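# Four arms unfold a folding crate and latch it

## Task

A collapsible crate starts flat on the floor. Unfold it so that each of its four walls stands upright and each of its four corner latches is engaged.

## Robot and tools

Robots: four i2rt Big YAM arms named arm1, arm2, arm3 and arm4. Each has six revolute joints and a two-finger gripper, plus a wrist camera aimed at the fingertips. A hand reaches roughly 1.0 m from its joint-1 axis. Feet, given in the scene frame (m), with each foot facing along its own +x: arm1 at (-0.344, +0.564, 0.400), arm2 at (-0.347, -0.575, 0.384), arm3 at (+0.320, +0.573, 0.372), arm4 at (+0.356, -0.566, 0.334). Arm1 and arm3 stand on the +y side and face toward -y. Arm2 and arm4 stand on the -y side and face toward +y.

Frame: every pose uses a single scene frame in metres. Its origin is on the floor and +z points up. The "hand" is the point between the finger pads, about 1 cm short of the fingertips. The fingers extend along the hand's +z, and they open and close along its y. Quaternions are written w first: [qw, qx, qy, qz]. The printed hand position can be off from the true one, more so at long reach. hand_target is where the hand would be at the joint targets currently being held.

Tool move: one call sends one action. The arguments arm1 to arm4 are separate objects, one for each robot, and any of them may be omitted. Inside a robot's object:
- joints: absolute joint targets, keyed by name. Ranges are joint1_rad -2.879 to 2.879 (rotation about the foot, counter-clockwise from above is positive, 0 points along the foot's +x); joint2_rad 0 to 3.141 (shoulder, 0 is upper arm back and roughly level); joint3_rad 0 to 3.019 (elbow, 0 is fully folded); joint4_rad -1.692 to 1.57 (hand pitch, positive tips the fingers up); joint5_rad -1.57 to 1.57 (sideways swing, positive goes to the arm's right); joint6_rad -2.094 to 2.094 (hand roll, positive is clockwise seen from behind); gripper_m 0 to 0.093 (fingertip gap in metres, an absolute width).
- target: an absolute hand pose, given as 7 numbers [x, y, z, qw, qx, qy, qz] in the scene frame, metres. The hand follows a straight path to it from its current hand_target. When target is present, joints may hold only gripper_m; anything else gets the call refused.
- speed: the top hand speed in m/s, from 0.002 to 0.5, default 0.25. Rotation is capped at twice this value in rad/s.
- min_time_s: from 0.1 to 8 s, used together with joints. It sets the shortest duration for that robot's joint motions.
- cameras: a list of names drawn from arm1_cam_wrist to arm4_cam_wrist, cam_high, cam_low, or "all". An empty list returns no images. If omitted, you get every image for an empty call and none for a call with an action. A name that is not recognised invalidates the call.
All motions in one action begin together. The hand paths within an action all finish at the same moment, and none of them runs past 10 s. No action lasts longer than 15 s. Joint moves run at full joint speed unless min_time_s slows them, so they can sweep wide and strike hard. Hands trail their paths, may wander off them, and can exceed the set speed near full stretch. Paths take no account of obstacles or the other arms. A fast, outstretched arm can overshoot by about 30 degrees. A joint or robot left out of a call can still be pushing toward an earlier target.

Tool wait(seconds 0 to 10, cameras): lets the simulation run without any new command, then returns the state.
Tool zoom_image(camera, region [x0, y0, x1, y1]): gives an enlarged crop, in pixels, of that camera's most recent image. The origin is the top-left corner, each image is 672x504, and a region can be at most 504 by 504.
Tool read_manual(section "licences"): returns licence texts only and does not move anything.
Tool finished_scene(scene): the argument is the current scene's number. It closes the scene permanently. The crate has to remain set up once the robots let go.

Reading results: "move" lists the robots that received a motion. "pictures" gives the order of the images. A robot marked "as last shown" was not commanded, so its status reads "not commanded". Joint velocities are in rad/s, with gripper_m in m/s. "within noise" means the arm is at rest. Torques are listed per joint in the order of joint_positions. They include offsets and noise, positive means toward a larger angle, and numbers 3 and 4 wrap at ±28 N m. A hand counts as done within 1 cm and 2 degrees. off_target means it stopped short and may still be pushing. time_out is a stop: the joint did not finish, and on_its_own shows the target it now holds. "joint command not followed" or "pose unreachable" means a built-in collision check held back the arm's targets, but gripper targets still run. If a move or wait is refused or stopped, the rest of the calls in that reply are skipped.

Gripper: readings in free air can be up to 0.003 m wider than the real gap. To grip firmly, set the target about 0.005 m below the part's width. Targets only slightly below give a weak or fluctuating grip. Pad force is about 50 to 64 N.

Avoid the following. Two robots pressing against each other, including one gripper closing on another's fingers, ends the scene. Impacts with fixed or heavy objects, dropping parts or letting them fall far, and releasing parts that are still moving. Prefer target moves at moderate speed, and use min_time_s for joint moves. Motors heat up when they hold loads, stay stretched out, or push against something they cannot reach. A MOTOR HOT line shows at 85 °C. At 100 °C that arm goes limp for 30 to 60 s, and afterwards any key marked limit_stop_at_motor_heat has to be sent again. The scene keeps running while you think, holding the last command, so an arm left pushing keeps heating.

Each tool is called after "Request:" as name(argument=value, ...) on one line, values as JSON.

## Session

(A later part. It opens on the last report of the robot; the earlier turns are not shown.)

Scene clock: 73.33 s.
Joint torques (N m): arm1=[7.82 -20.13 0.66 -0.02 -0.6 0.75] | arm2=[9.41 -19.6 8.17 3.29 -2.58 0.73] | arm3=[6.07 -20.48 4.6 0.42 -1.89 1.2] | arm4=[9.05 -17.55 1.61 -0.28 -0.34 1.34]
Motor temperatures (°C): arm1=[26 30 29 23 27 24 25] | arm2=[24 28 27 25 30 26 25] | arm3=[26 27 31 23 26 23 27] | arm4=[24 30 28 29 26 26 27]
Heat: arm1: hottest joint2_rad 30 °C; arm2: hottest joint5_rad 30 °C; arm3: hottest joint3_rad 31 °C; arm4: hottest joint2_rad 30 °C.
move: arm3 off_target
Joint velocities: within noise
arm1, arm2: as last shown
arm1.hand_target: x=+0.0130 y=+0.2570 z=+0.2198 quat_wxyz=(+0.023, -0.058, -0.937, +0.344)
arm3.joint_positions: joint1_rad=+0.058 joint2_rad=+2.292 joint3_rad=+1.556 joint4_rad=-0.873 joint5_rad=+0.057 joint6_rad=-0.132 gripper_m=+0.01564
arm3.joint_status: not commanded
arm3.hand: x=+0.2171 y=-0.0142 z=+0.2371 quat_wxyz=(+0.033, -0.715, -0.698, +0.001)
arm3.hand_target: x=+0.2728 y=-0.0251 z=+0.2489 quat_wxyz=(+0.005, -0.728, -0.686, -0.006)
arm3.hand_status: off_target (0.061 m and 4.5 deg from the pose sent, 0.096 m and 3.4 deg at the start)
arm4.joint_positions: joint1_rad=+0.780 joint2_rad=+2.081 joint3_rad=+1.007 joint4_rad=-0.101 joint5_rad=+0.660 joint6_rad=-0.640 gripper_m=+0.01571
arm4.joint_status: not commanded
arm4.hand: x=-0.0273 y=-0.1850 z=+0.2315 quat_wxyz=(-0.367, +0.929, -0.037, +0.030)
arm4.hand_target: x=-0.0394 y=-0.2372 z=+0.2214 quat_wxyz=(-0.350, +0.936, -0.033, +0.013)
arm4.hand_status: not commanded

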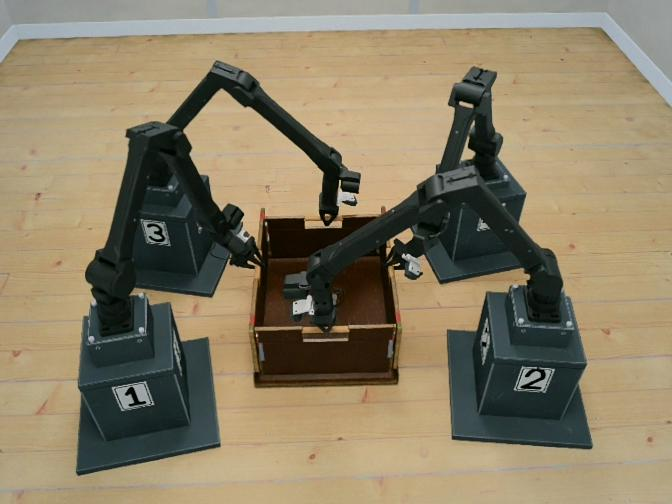

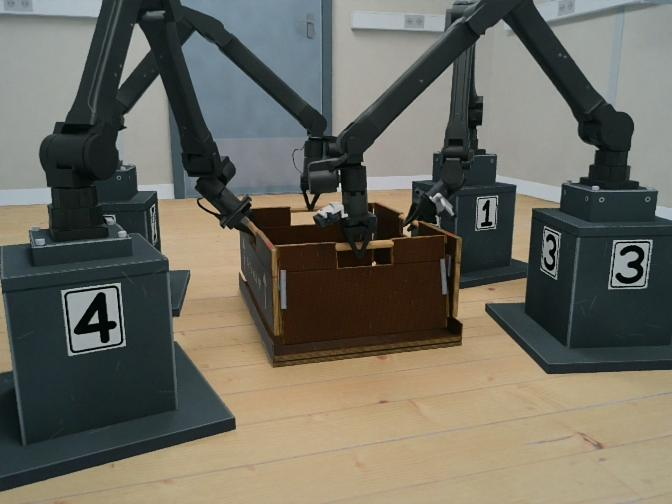

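Request:
move(arm3={"target": [0.315, -0.033, 0.232, 0, 0.7296, 0.6839, 0], "speed": 0.1})

Request:
move(arm3={"target": [0.345, -0.033, 0.228, 0, 0.7296, 0.6839, 0], "speed": 0.1})

Request:
move(arm1={"target": [0.008, 0.178, 0.223, -0.0218, 0.0599, 0.9378, -0.3413], "speed": 0.08}, arm4={"target": [-0.036, -0.150, 0.227, -0.3418, 0.9391, -0.0328, 0.0119], "speed": 0.08}, cameras=["cam_high", "cam_low"])

Request:
zoom_image(camera="cam_high", region=[230, 190, 420, 400])

Request:
zoom_image(camera="cam_low", region=[220, 170, 480, 380])

Scene clock: 76.30 s.
Joint torques (N m): arm1=[8 -19.66 0.8 0.12 -0.53 0.78] | arm2=[9.41 -19.6 8.18 3.22 -2.6 0.71] | arm3=[5.89 -17.73 5.75 1.91 -2.44 1.19] | arm4=[9.05 -17.55 1.61 -0.29 -0.34 1.33]
Motor temperatures (°C): arm1=[26 30 29 23 27 24 26] | arm2=[24 27 27 25 31 26 25] | arm3=[26 27 31 23 27 24 27] | arm4=[24 30 28 29 26 26 27]
Heat: arm1: hottest joint2_rad 30 °C; arm2: hottest joint5_rad 31 °C; arm3: hottest joint3_rad 31 °C; arm4: hottest joint2_rad 30 °C.
move: arm3 off_target
Joint velocities: within noise
arm1.joint_positions: joint1_rad=+0.809 joint2_rad=+2.222 joint3_rad=+0.925 joint4_rad=+0.054 joint5_rad=+0.671 joint6_rad=-0.526 gripper_m=+0.01637
arm1.joint_status: not commanded
arm1.hand: x=-0.0052 y=+0.2123 z=+0.2239 quat_wxyz=(+0.041, -0.077, -0.929, +0.360)
arm1.hand_target: x=+0.0141 y=+0.2568 z=+0.2200 quat_wxyz=(+0.023, -0.058, -0.937, +0.344)
arm1.hand_status: not commanded
arm2.joint_positions: joint1_rad=+0.069 joint2_rad=+2.292 joint3_rad=+1.565 joint4_rad=-0.935 joint5_rad=+0.056 joint6_rad=+0.057 gripper_m=+0.01728
arm2.joint_status: not commanded
arm2.hand: x=-0.2969 y=+0.0087 z=+0.2538 quat_wxyz=(+0.012, +0.662, -0.748, +0.052)
arm2.hand_target: x=-0.3709 y=+0.0414 z=+0.2417 quat_wxyz=(+0.003, +0.677, -0.736, +0.000)
arm2.hand_status: not commanded
arm3.joint_positions: joint1_rad=+0.124 joint2_rad=+2.285 joint3_rad=+1.544 joint4_rad=-0.873 joint5_rad=+0.072 joint6_rad=-0.063 gripper_m=+0.01564
arm3.joint_status: not commanded
arm3.hand: x=+0.2538 y=-0.0154 z=+0.2384 quat_wxyz=(+0.040, -0.716, -0.697, +0.006)
arm3.hand_target: x=+0.3122 y=-0.0295 z=+0.2339 quat_wxyz=(+0.002, -0.728, -0.686, -0.003)
arm3.hand_status: off_target (0.064 m and 5.2 deg from the pose sent, 0.100 m and 4.5 deg at the start)
arm4: as last shown
arm4.joint_positions: joint1_rad=+0.780 joint2_rad=+2.081 joint3_rad=+1.007 joint4_rad=-0.101 joint5_rad=+0.660 joint6_rad=-0.639 gripper_m=+0.01571
arm4.hand: x=-0.0273 y=-0.1850 z=+0.2315 quat_wxyz=(-0.367, +0.929, -0.038, +0.030)
pictures: none

Scene clock: 77.27 s.
Joint torques (N m): arm1=[7.88 -19.9 0.57 -0.02 -0.55 0.74] | arm2=[9.47 -19.6 8.17 3.25 -2.6 0.71] | arm3=[9.7 -17.61 4.93 2.17 -2.54 1.56] | arm4=[9.05 -17.49 1.62 -0.31 -0.34 1.33]
Motor temperatures (°C): arm1=[26 30 29 23 27 24 26] | arm2=[24 27 27 25 31 26 25] | arm3=[26 27 30 23 28 24 27] | arm4=[24 30 28 29 26 26 27]
Heat: arm1: hottest joint2_rad 30 °C; arm2: hottest joint5_rad 31 °C; arm3: hottest joint3_rad 30 °C; arm4: hottest joint2_rad 30 °C.
move: arm3 off_target
Joint velocities: within noise
arm1, arm2, arm4: as last shown
arm3.joint_positions: joint1_rad=+0.124 joint2_rad=+2.285 joint3_rad=+1.544 joint4_rad=-0.871 joint5_rad=+0.072 joint6_rad=-0.060 gripper_m=+0.01564
arm3.joint_status: not commanded
arm3.hand: x=+0.2538 y=-0.0157 z=+0.2384 quat_wxyz=(+0.040, -0.717, -0.696, +0.007)
arm3.hand_target: x=+0.3398 y=-0.0255 z=+0.2301 quat_wxyz=(+0.003, -0.726, -0.688, -0.005)
arm3.hand_status: off_target (0.093 m and 5.0 deg from the pose sent, 0.093 m and 5.2 deg at the start)
pictures: none

Scene clock: 78.87 s.
Joint torques (N m): arm1=[-2.9 -17.2 6.52 2.07 -0.74 -0.43] | arm2=[9.41 -19.6 8.2 3.25 -2.6 0.71] | arm3=[9.58 -18.67 5.12 2.07 -2.49 1.55] | arm4=[-0.73 -14.04 10.39 0.96 -0.83 -0.24]
Motor temperatures (°C): arm1=[26 30 29 23 27 24 26] | arm2=[24 27 27 25 31 26 25] | arm3=[26 27 30 23 28 24 27] | arm4=[24 30 28 29 26 26 27]
Heat: arm1: hottest joint2_rad 30 °C; arm2: hottest joint5_rad 31 °C; arm3: hottest joint3_rad 30 °C; arm4: hottest joint2_rad 30 °C.
move: arm1 off_target; arm4 off_target
Joint velocities: within noise
arm1.joint_positions: joint1_rad=+0.787 joint2_rad=+2.212 joint3_rad=+0.927 joint4_rad=+0.052 joint5_rad=+0.619 joint6_rad=-0.561 gripper_m=+0.01638
arm1.joint_status: not commanded
arm1.hand: x=-0.0045 y=+0.2082 z=+0.2231 quat_wxyz=(+0.033, -0.068, -0.937, +0.342)
arm1.hand_target: x=+0.0096 y=+0.1836 z=+0.2235 quat_wxyz=(+0.020, -0.059, -0.938, +0.342)
arm1.hand_status: off_target (0.033 m and 1.6 deg from the pose sent, 0.037 m and 3.8 deg at the start)
arm2, arm3: as last shown
arm4.joint_positions: joint1_rad=+0.757 joint2_rad=+2.073 joint3_rad=+1.017 joint4_rad=-0.121 joint5_rad=+0.598 joint6_rad=-0.663 gripper_m=+0.01572
arm4.joint_status: not commanded
arm4.hand: x=-0.0276 y=-0.1804 z=+0.2305 quat_wxyz=(-0.343, +0.938, -0.031, +0.021)
arm4.hand_target: x=-0.0375 y=-0.1570 z=+0.2272 quat_wxyz=(-0.340, +0.940, -0.031, +0.012)
arm4.hand_status: off_target (0.032 m and 1.1 deg from the pose sent, 0.036 m and 3.8 deg at the start)

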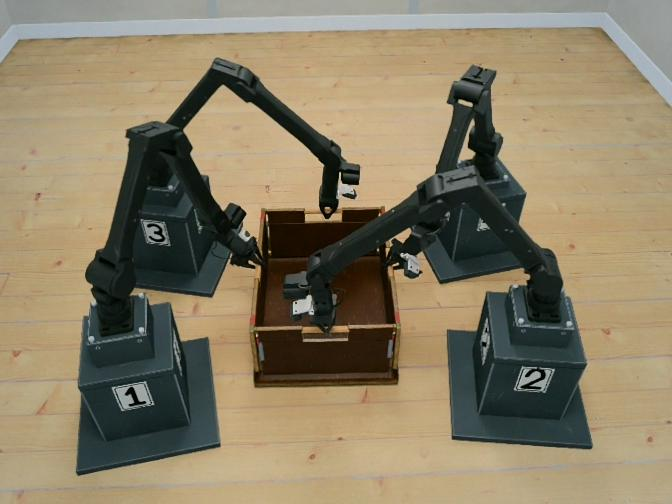

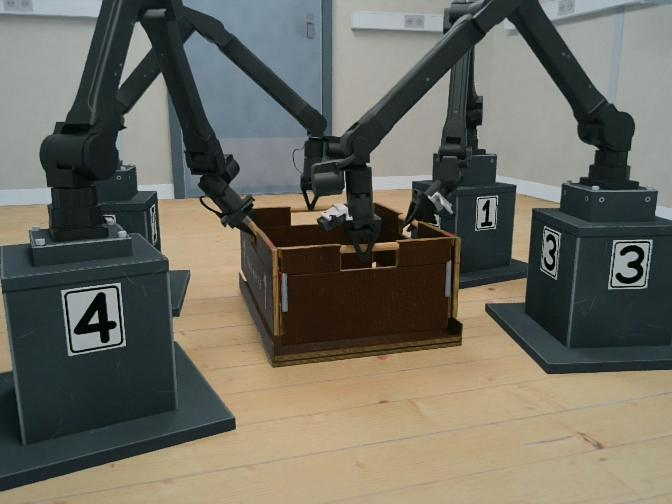

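Scaled by 2.400 from the camera's image (finer frame: 960x720).

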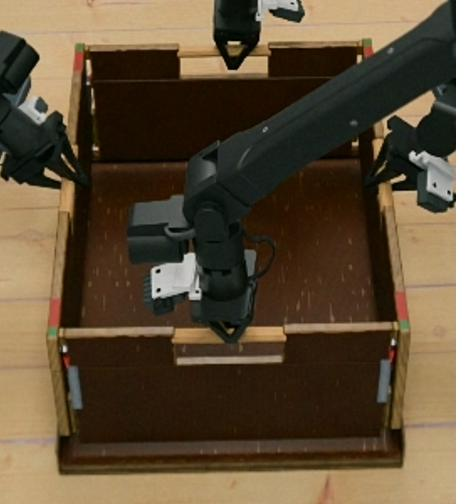

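Scaled by 1.938 from the camera's image (finer frame: 960x720).

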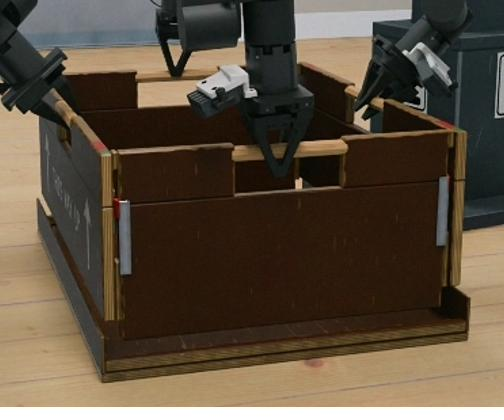

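Request:
move(arm2={"target": [-0.260, 0.030, 0.252, 0.012, 0.662, -0.748, 0.052], "speed": 0.12}, arm3={"target": [0.216, -0.025, 0.240, 0.040, -0.717, -0.696, 0.007], "speed": 0.12}, cameras=["cam_high", "cam_low"])

Request:
zoom_image(camera="cam_high", region=[230, 190, 420, 400])

Scene clock: 83.73 s.
Joint torques (N m): arm1=[-3.02 -17.49 6.57 2.11 -0.77 -0.46] | arm2=[-3.31 -20.78 9.11 0.68 0.21 -0.03] | arm3=[-4.42 -17.32 8.51 -0.27 0.23 -0.2] | arm4=[-0.73 -14.1 10.39 0.96 -0.83 -0.24]
Motor temperatures (°C): arm1=[26 30 29 23 27 24 26] | arm2=[24 27 27 25 31 26 25] | arm3=[26 27 30 23 30 24 28] | arm4=[24 30 28 29 27 26 27]
Heat: arm1: hottest joint2_rad 30 °C; arm2: hottest joint5_rad 31 °C; arm3: hottest joint3_rad 30 °C; arm4: hottest joint2_rad 30 °C.
move: arm2 off_target; arm3 off_target
Joint velocities: within noise
arm1, arm4: as last shown
arm2.joint_positions: joint1_rad=+0.058 joint2_rad=+2.312 joint3_rad=+1.605 joint4_rad=-0.993 joint5_rad=+0.048 joint6_rad=+0.000 gripper_m=+0.01716
arm2.joint_status: not commanded
arm2.hand: x=-0.2920 y=+0.0085 z=+0.2544 quat_wxyz=(+0.031, +0.678, -0.731, +0.062)
arm2.hand_target: x=-0.2678 y=+0.0292 z=+0.2527 quat_wxyz=(+0.015, +0.665, -0.745, +0.049)
arm2.hand_status: off_target (0.039 m and 3.6 deg from the pose sent, 0.043 m and 0.0 deg at the start)
arm3.joint_positions: joint1_rad=+0.114 joint2_rad=+2.285 joint3_rad=+1.546 joint4_rad=-0.876 joint5_rad=+0.065 joint6_rad=-0.085 gripper_m=+0.01566
arm3.joint_status: not commanded
arm3.hand: x=+0.2488 y=-0.0148 z=+0.2388 quat_wxyz=(+0.038, -0.712, -0.701, +0.003)
arm3.hand_target: x=+0.2240 y=-0.0255 z=+0.2399 quat_wxyz=(+0.035, -0.717, -0.696, +0.006)
arm3.hand_status: off_target (0.034 m and 1.0 deg from the pose sent, 0.039 m and 0.0 deg at the start)

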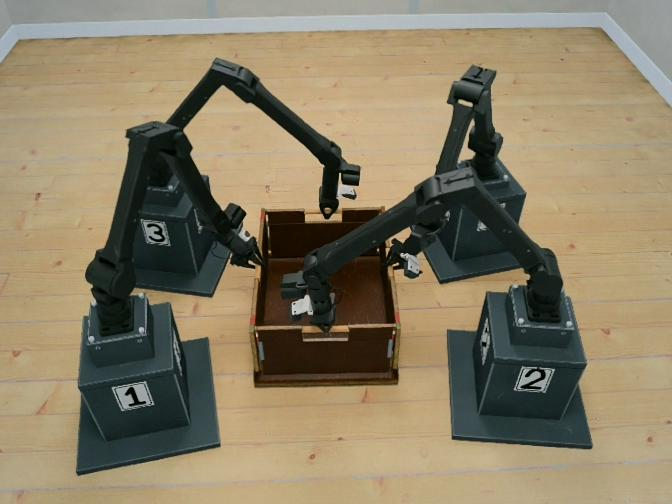

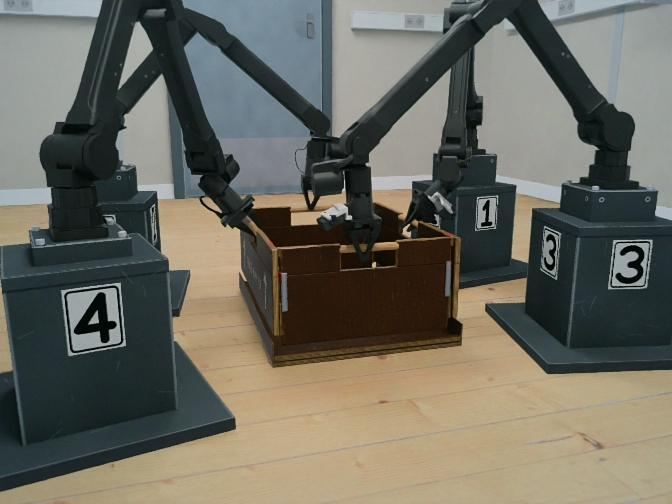

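Scaled by 2.400 from the camera's image (finer frame: 960x720).

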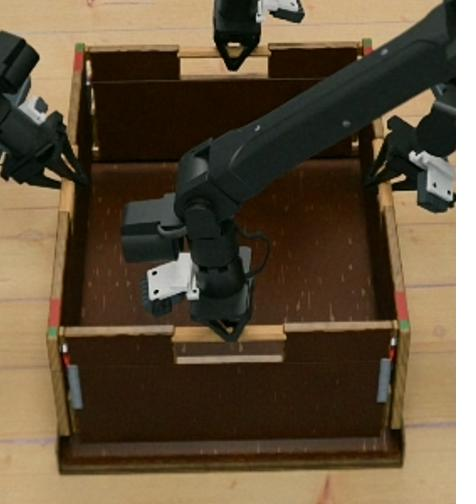

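Request:
move(arm1={"target": [-0.004, 0.206, 0.2235, 0.033, -0.068, -0.937, 0.342], "speed": 0.12}, arm2={"target": [-0.294, 0.018, 0.257, 0.031, 0.678, -0.731, 0.062], "speed": 0.12}, arm3={"target": [0.2505, -0.020, 0.240, 0.038, -0.712, -0.701, 0.003], "speed": 0.12}, arm4={"target": [-0.0275, -0.178, 0.231, -0.343, 0.938, -0.031, 0.021], "speed": 0.12})

Request:
move(arm1={"joints": {"gripper_m": 0.06}}, arm2={"joints": {"gripper_m": 0.06}}, arm3={"joints": {"gripper_m": 0.06}}, arm4={"joints": {"gripper_m": 0.06}})

Request:
move(arm1={"target": [-0.004, 0.268, 0.299, 0.033, -0.068, -0.937, 0.342], "speed": 0.2}, arm2={"target": [-0.294, 0.018, 0.36, 0.031, 0.678, -0.731, 0.062], "speed": 0.2}, arm3={"target": [0.2505, -0.020, 0.35, 0.038, -0.712, -0.701, 0.003], "speed": 0.2}, arm4={"target": [-0.0275, -0.238, 0.306, -0.343, 0.938, -0.031, 0.021], "speed": 0.2}, cameras=["cam_high", "cam_low"])

Request:
zoom_image(camera="cam_high", region=[230, 190, 420, 400])

Request:
zoom_image(camera="cam_low", region=[220, 170, 480, 380])

Scene clock: 89.40 s.
Joint torques (N m): arm1=[-0.56 -19.43 3.11 1.21 0.24 0.06] | arm2=[-0.03 -22.01 7.84 -0.29 -0.09 0.02] | arm3=[-0.56 -18.26 6.68 -0.25 0.1 0.06] | arm4=[1.32 -16.62 5.9 0.73 -0.03 0.11]
Motor temperatures (°C): arm1=[26 30 29 23 27 24 26] | arm2=[24 28 28 25 30 26 25] | arm3=[26 27 31 23 29 24 28] | arm4=[24 30 28 29 27 25 28]
Heat: arm1: hottest joint2_rad 30 °C; arm2: hottest joint5_rad 30 °C; arm3: hottest joint3_rad 31 °C; arm4: hottest joint2_rad 30 °C.
move: arm1 done; arm2 done; arm3 done; arm4 done
Joint velocities: within noise
arm1.joint_positions: joint1_rad=+0.787 joint2_rad=+2.212 joint3_rad=+0.925 joint4_rad=+0.051 joint5_rad=+0.622 joint6_rad=-0.556 gripper_m=+0.01638
arm1.joint_status: not commanded
arm1.hand: x=-0.0058 y=+0.2085 z=+0.2230 quat_wxyz=(+0.035, -0.070, -0.936, +0.342)
arm1.hand_target: x=-0.0041 y=+0.2058 z=+0.2231 quat_wxyz=(+0.033, -0.069, -0.937, +0.341)
arm1.hand_status: done (0.003 m and 0.3 deg from the pose sent, 0.002 m and 0.1 deg at the start)
arm2.joint_positions: joint1_rad=+0.063 joint2_rad=+2.314 joint3_rad=+1.608 joint4_rad=-0.999 joint5_rad=+0.059 joint6_rad=+0.000 gripper_m=+0.01713
arm2.joint_status: not commanded
arm2.hand: x=-0.2928 y=+0.0083 z=+0.2547 quat_wxyz=(+0.029, +0.680, -0.729, +0.067)
arm2.hand_target: x=-0.2928 y=+0.0197 z=+0.2570 quat_wxyz=(+0.025, +0.679, -0.731, +0.062)
arm2.hand_status: done (0.010 m and 0.7 deg from the pose sent, 0.010 m and 0.1 deg at the start)
arm3.joint_positions: joint1_rad=+0.117 joint2_rad=+2.285 joint3_rad=+1.546 joint4_rad=-0.876 joint5_rad=+0.074 joint6_rad=-0.080 gripper_m=+0.01566
arm3.joint_status: not commanded
arm3.hand: x=+0.2490 y=-0.0148 z=+0.2389 quat_wxyz=(+0.041, -0.713, -0.700, +0.006)
arm3.hand_target: x=+0.2491 y=-0.0198 z=+0.2401 quat_wxyz=(+0.041, -0.712, -0.701, +0.006)
arm3.hand_status: done (0.005 m and 0.5 deg from the pose sent, 0.006 m and 0.0 deg at the start)
arm4.joint_positions: joint1_rad=+0.758 joint2_rad=+2.071 joint3_rad=+1.017 joint4_rad=-0.121 joint5_rad=+0.603 joint6_rad=-0.663 gripper_m=+0.01572
arm4.joint_status: not commanded
arm4.hand: x=-0.0280 y=-0.1803 z=+0.2317 quat_wxyz=(-0.346, +0.938, -0.031, +0.022)
arm4.hand_target: x=-0.0278 y=-0.1780 z=+0.2311 quat_wxyz=(-0.343, +0.938, -0.031, +0.021)
arm4.hand_status: done (0.002 m and 0.3 deg from the pose sent, 0.002 m and 0.0 deg at the start)
pictures: none

Scene clock: 90.07 s.
Joint torques (N m): arm1=[-0.62 -18.73 3.1 1.26 0.39 0.01] | arm2=[0.26 -21.89 7.77 -0.24 -0.08 0.02] | arm3=[-0.21 -17.79 6.72 -0.13 0.11 0.05] | arm4=[1.26 -16.62 5.91 0.73 0.1 0.11]
Motor temperatures (°C): arm1=[26 30 29 23 27 24 26] | arm2=[24 28 28 25 30 26 25] | arm3=[26 27 31 23 28 24 28] | arm4=[24 30 28 29 27 25 28]
Heat: arm1: hottest joint2_rad 30 °C; arm2: hottest joint5_rad 30 °C; arm3: hottest joint3_rad 31 °C; arm4: hottest joint2_rad 30 °C.
move: arm1 done; arm2 done; arm3 done; arm4 done
Joint velocities: within noise
arm1.joint_positions: joint1_rad=+0.786 joint2_rad=+2.212 joint3_rad=+0.925 joint4_rad=+0.051 joint5_rad=+0.613 joint6_rad=-0.566 gripper_m=+0.05997
arm1.joint_status: all done
arm1.hand: x=-0.0053 y=+0.2089 z=+0.2222 quat_wxyz=(+0.034, -0.066, -0.938, +0.338)
arm1.hand_target: x=-0.0040 y=+0.2059 z=+0.2225 quat_wxyz=(+0.033, -0.065, -0.938, +0.339)
arm1.hand_status: not commanded
arm2.joint_positions: joint1_rad=+0.058 joint2_rad=+2.315 joint3_rad=+1.608 joint4_rad=-1.009 joint5_rad=+0.051 joint6_rad=+0.000 gripper_m=+0.05989
arm2.joint_status: all done
arm2.hand: x=-0.2917 y=+0.0055 z=+0.2540 quat_wxyz=(+0.035, +0.678, -0.731, +0.068)
arm2.hand_target: x=-0.2915 y=+0.0170 z=+0.2563 quat_wxyz=(+0.031, +0.677, -0.733, +0.063)
arm2.hand_status: not commanded
arm3.joint_positions: joint1_rad=+0.108 joint2_rad=+2.285 joint3_rad=+1.546 joint4_rad=-0.883 joint5_rad=+0.068 joint6_rad=-0.089 gripper_m=+0.05990
arm3.joint_status: all done
arm3.hand: x=+0.2449 y=-0.0124 z=+0.2389 quat_wxyz=(+0.042, -0.713, -0.700, +0.000)
arm3.hand_target: x=+0.2448 y=-0.0179 z=+0.2400 quat_wxyz=(+0.040, -0.712, -0.701, +0.001)
arm3.hand_status: not commanded
arm4.joint_positions: joint1_rad=+0.748 joint2_rad=+2.071 joint3_rad=+1.017 joint4_rad=-0.121 joint5_rad=+0.591 joint6_rad=-0.673 gripper_m=+0.05996
arm4.joint_status: all done
arm4.hand: x=-0.0252 y=-0.1774 z=+0.2306 quat_wxyz=(-0.341, +0.939, -0.030, +0.021)
arm4.hand_target: x=-0.0249 y=-0.1752 z=+0.2302 quat_wxyz=(-0.340, +0.940, -0.031, +0.021)
arm4.hand_status: not commanded
pictures: none

Scene clock: 91.47 s.
Joint torques (N m): arm1=[-1.03 -16.91 3.33 0.8 0.66 0.22] | arm2=[0.32 -23.65 8.17 -0.29 -0.08 0.02] | arm3=[0.67 -18.2 8.69 -0.27 0.04 0.15] | arm4=[2.08 -14.1 5.93 0.17 0.32 0.37]
Motor temperatures (°C): arm1=[26 30 29 23 27 24 26] | arm2=[24 28 28 25 30 26 25] | arm3=[26 27 31 23 28 24 28] | arm4=[24 30 28 29 27 25 27]
Heat: arm1: hottest joint2_rad 30 °C; arm2: hottest joint5_rad 30 °C; arm3: hottest joint3_rad 31 °C; arm4: hottest joint2_rad 30 °C.
move: arm1 done; arm2 off_target; arm3 off_target; arm4 off_target
Joint velocities: within noise
arm1.joint_positions: joint1_rad=+0.909 joint2_rad=+1.962 joint3_rad=+0.821 joint4_rad=-0.158 joint5_rad=+0.653 joint6_rad=-0.432 gripper_m=+0.05997
arm1.joint_status: not commanded
arm1.hand: x=+0.0017 y=+0.2651 z=+0.3025 quat_wxyz=(+0.027, -0.064, -0.936, +0.344)
arm1.hand_target: x=-0.0036 y=+0.2677 z=+0.2994 quat_wxyz=(+0.033, -0.067, -0.937, +0.342)
arm1.hand_status: done (0.007 m and 0.9 deg from the pose sent, 0.097 m and 0.5 deg at the start)
arm2.joint_positions: joint1_rad=+0.058 joint2_rad=+2.186 joint3_rad=+1.644 joint4_rad=-1.194 joint5_rad=+0.049 joint6_rad=+0.000 gripper_m=+0.05989
arm2.joint_status: not commanded
arm2.hand: x=-0.2921 y=+0.0044 z=+0.3431 quat_wxyz=(+0.044, +0.678, -0.730, +0.075)
arm2.hand_target: x=-0.2941 y=+0.0184 z=+0.3601 quat_wxyz=(+0.031, +0.678, -0.731, +0.062)
arm2.hand_status: off_target (0.022 m and 2.1 deg from the pose sent, 0.107 m and 0.8 deg at the start)
arm3.joint_positions: joint1_rad=+0.108 joint2_rad=+2.119 joint3_rad=+1.562 joint4_rad=-1.078 joint5_rad=+0.065 joint6_rad=-0.089 gripper_m=+0.05990
arm3.joint_status: not commanded
arm3.hand: x=+0.2457 y=-0.0075 z=+0.3406 quat_wxyz=(+0.044, -0.712, -0.700, -0.005)
arm3.hand_target: x=+0.2509 y=-0.0209 z=+0.3499 quat_wxyz=(+0.036, -0.712, -0.701, +0.002)
arm3.hand_status: off_target (0.016 m and 1.2 deg from the pose sent, 0.112 m and 0.5 deg at the start)
arm4.joint_positions: joint1_rad=+0.864 joint2_rad=+1.843 joint3_rad=+0.952 joint4_rad=-0.330 joint5_rad=+0.634 joint6_rad=-0.562 gripper_m=+0.05996
arm4.joint_status: not commanded
arm4.hand: x=-0.0360 y=-0.2348 z=+0.3133 quat_wxyz=(-0.348, +0.937, -0.025, +0.012)
arm4.hand_target: x=-0.0285 y=-0.2382 z=+0.3060 quat_wxyz=(-0.343, +0.938, -0.029, +0.022)
arm4.hand_status: off_target (0.012 m and 1.4 deg from the pose sent, 0.097 m and 0.3 deg at the start)

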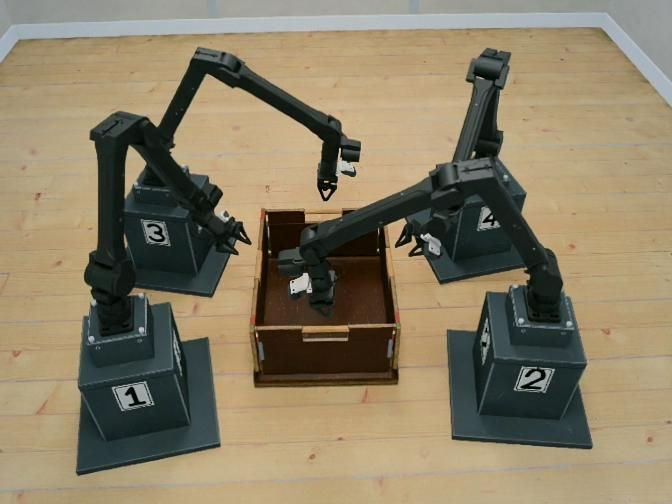

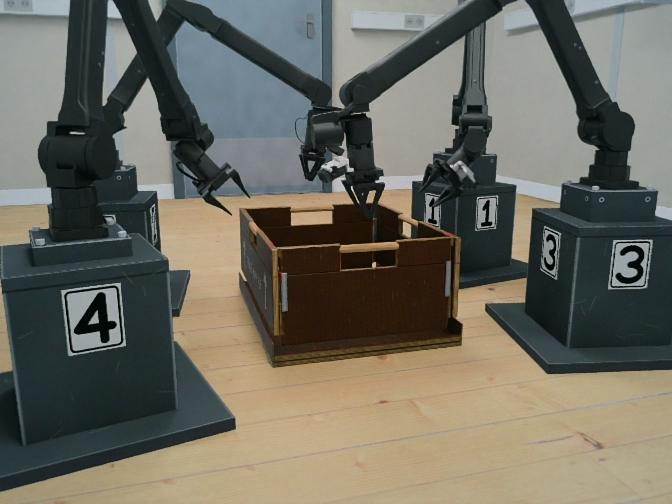

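Scaled by 2.400 from the camera's image (finer frame: 960x720).

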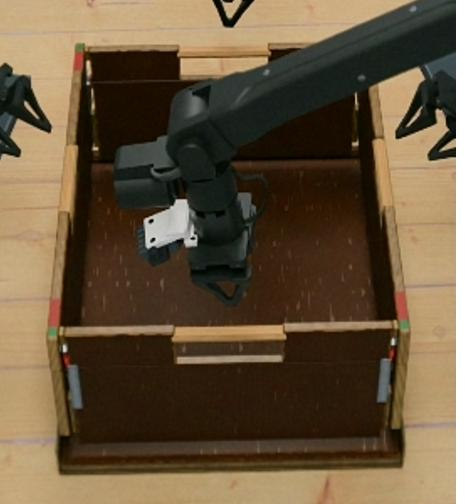

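Scaled by 1.938 from the camera's image (finer frame: 960x720).

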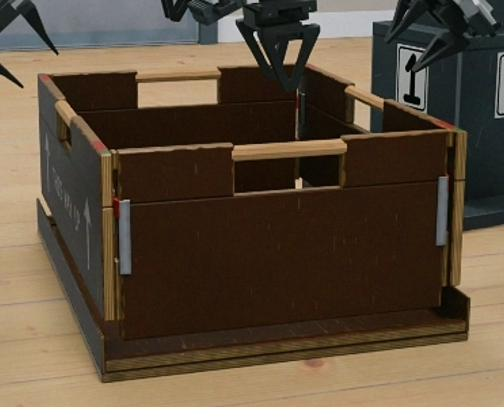

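Request:
finished_scene(scene=2)

The scene is finished: the task was done.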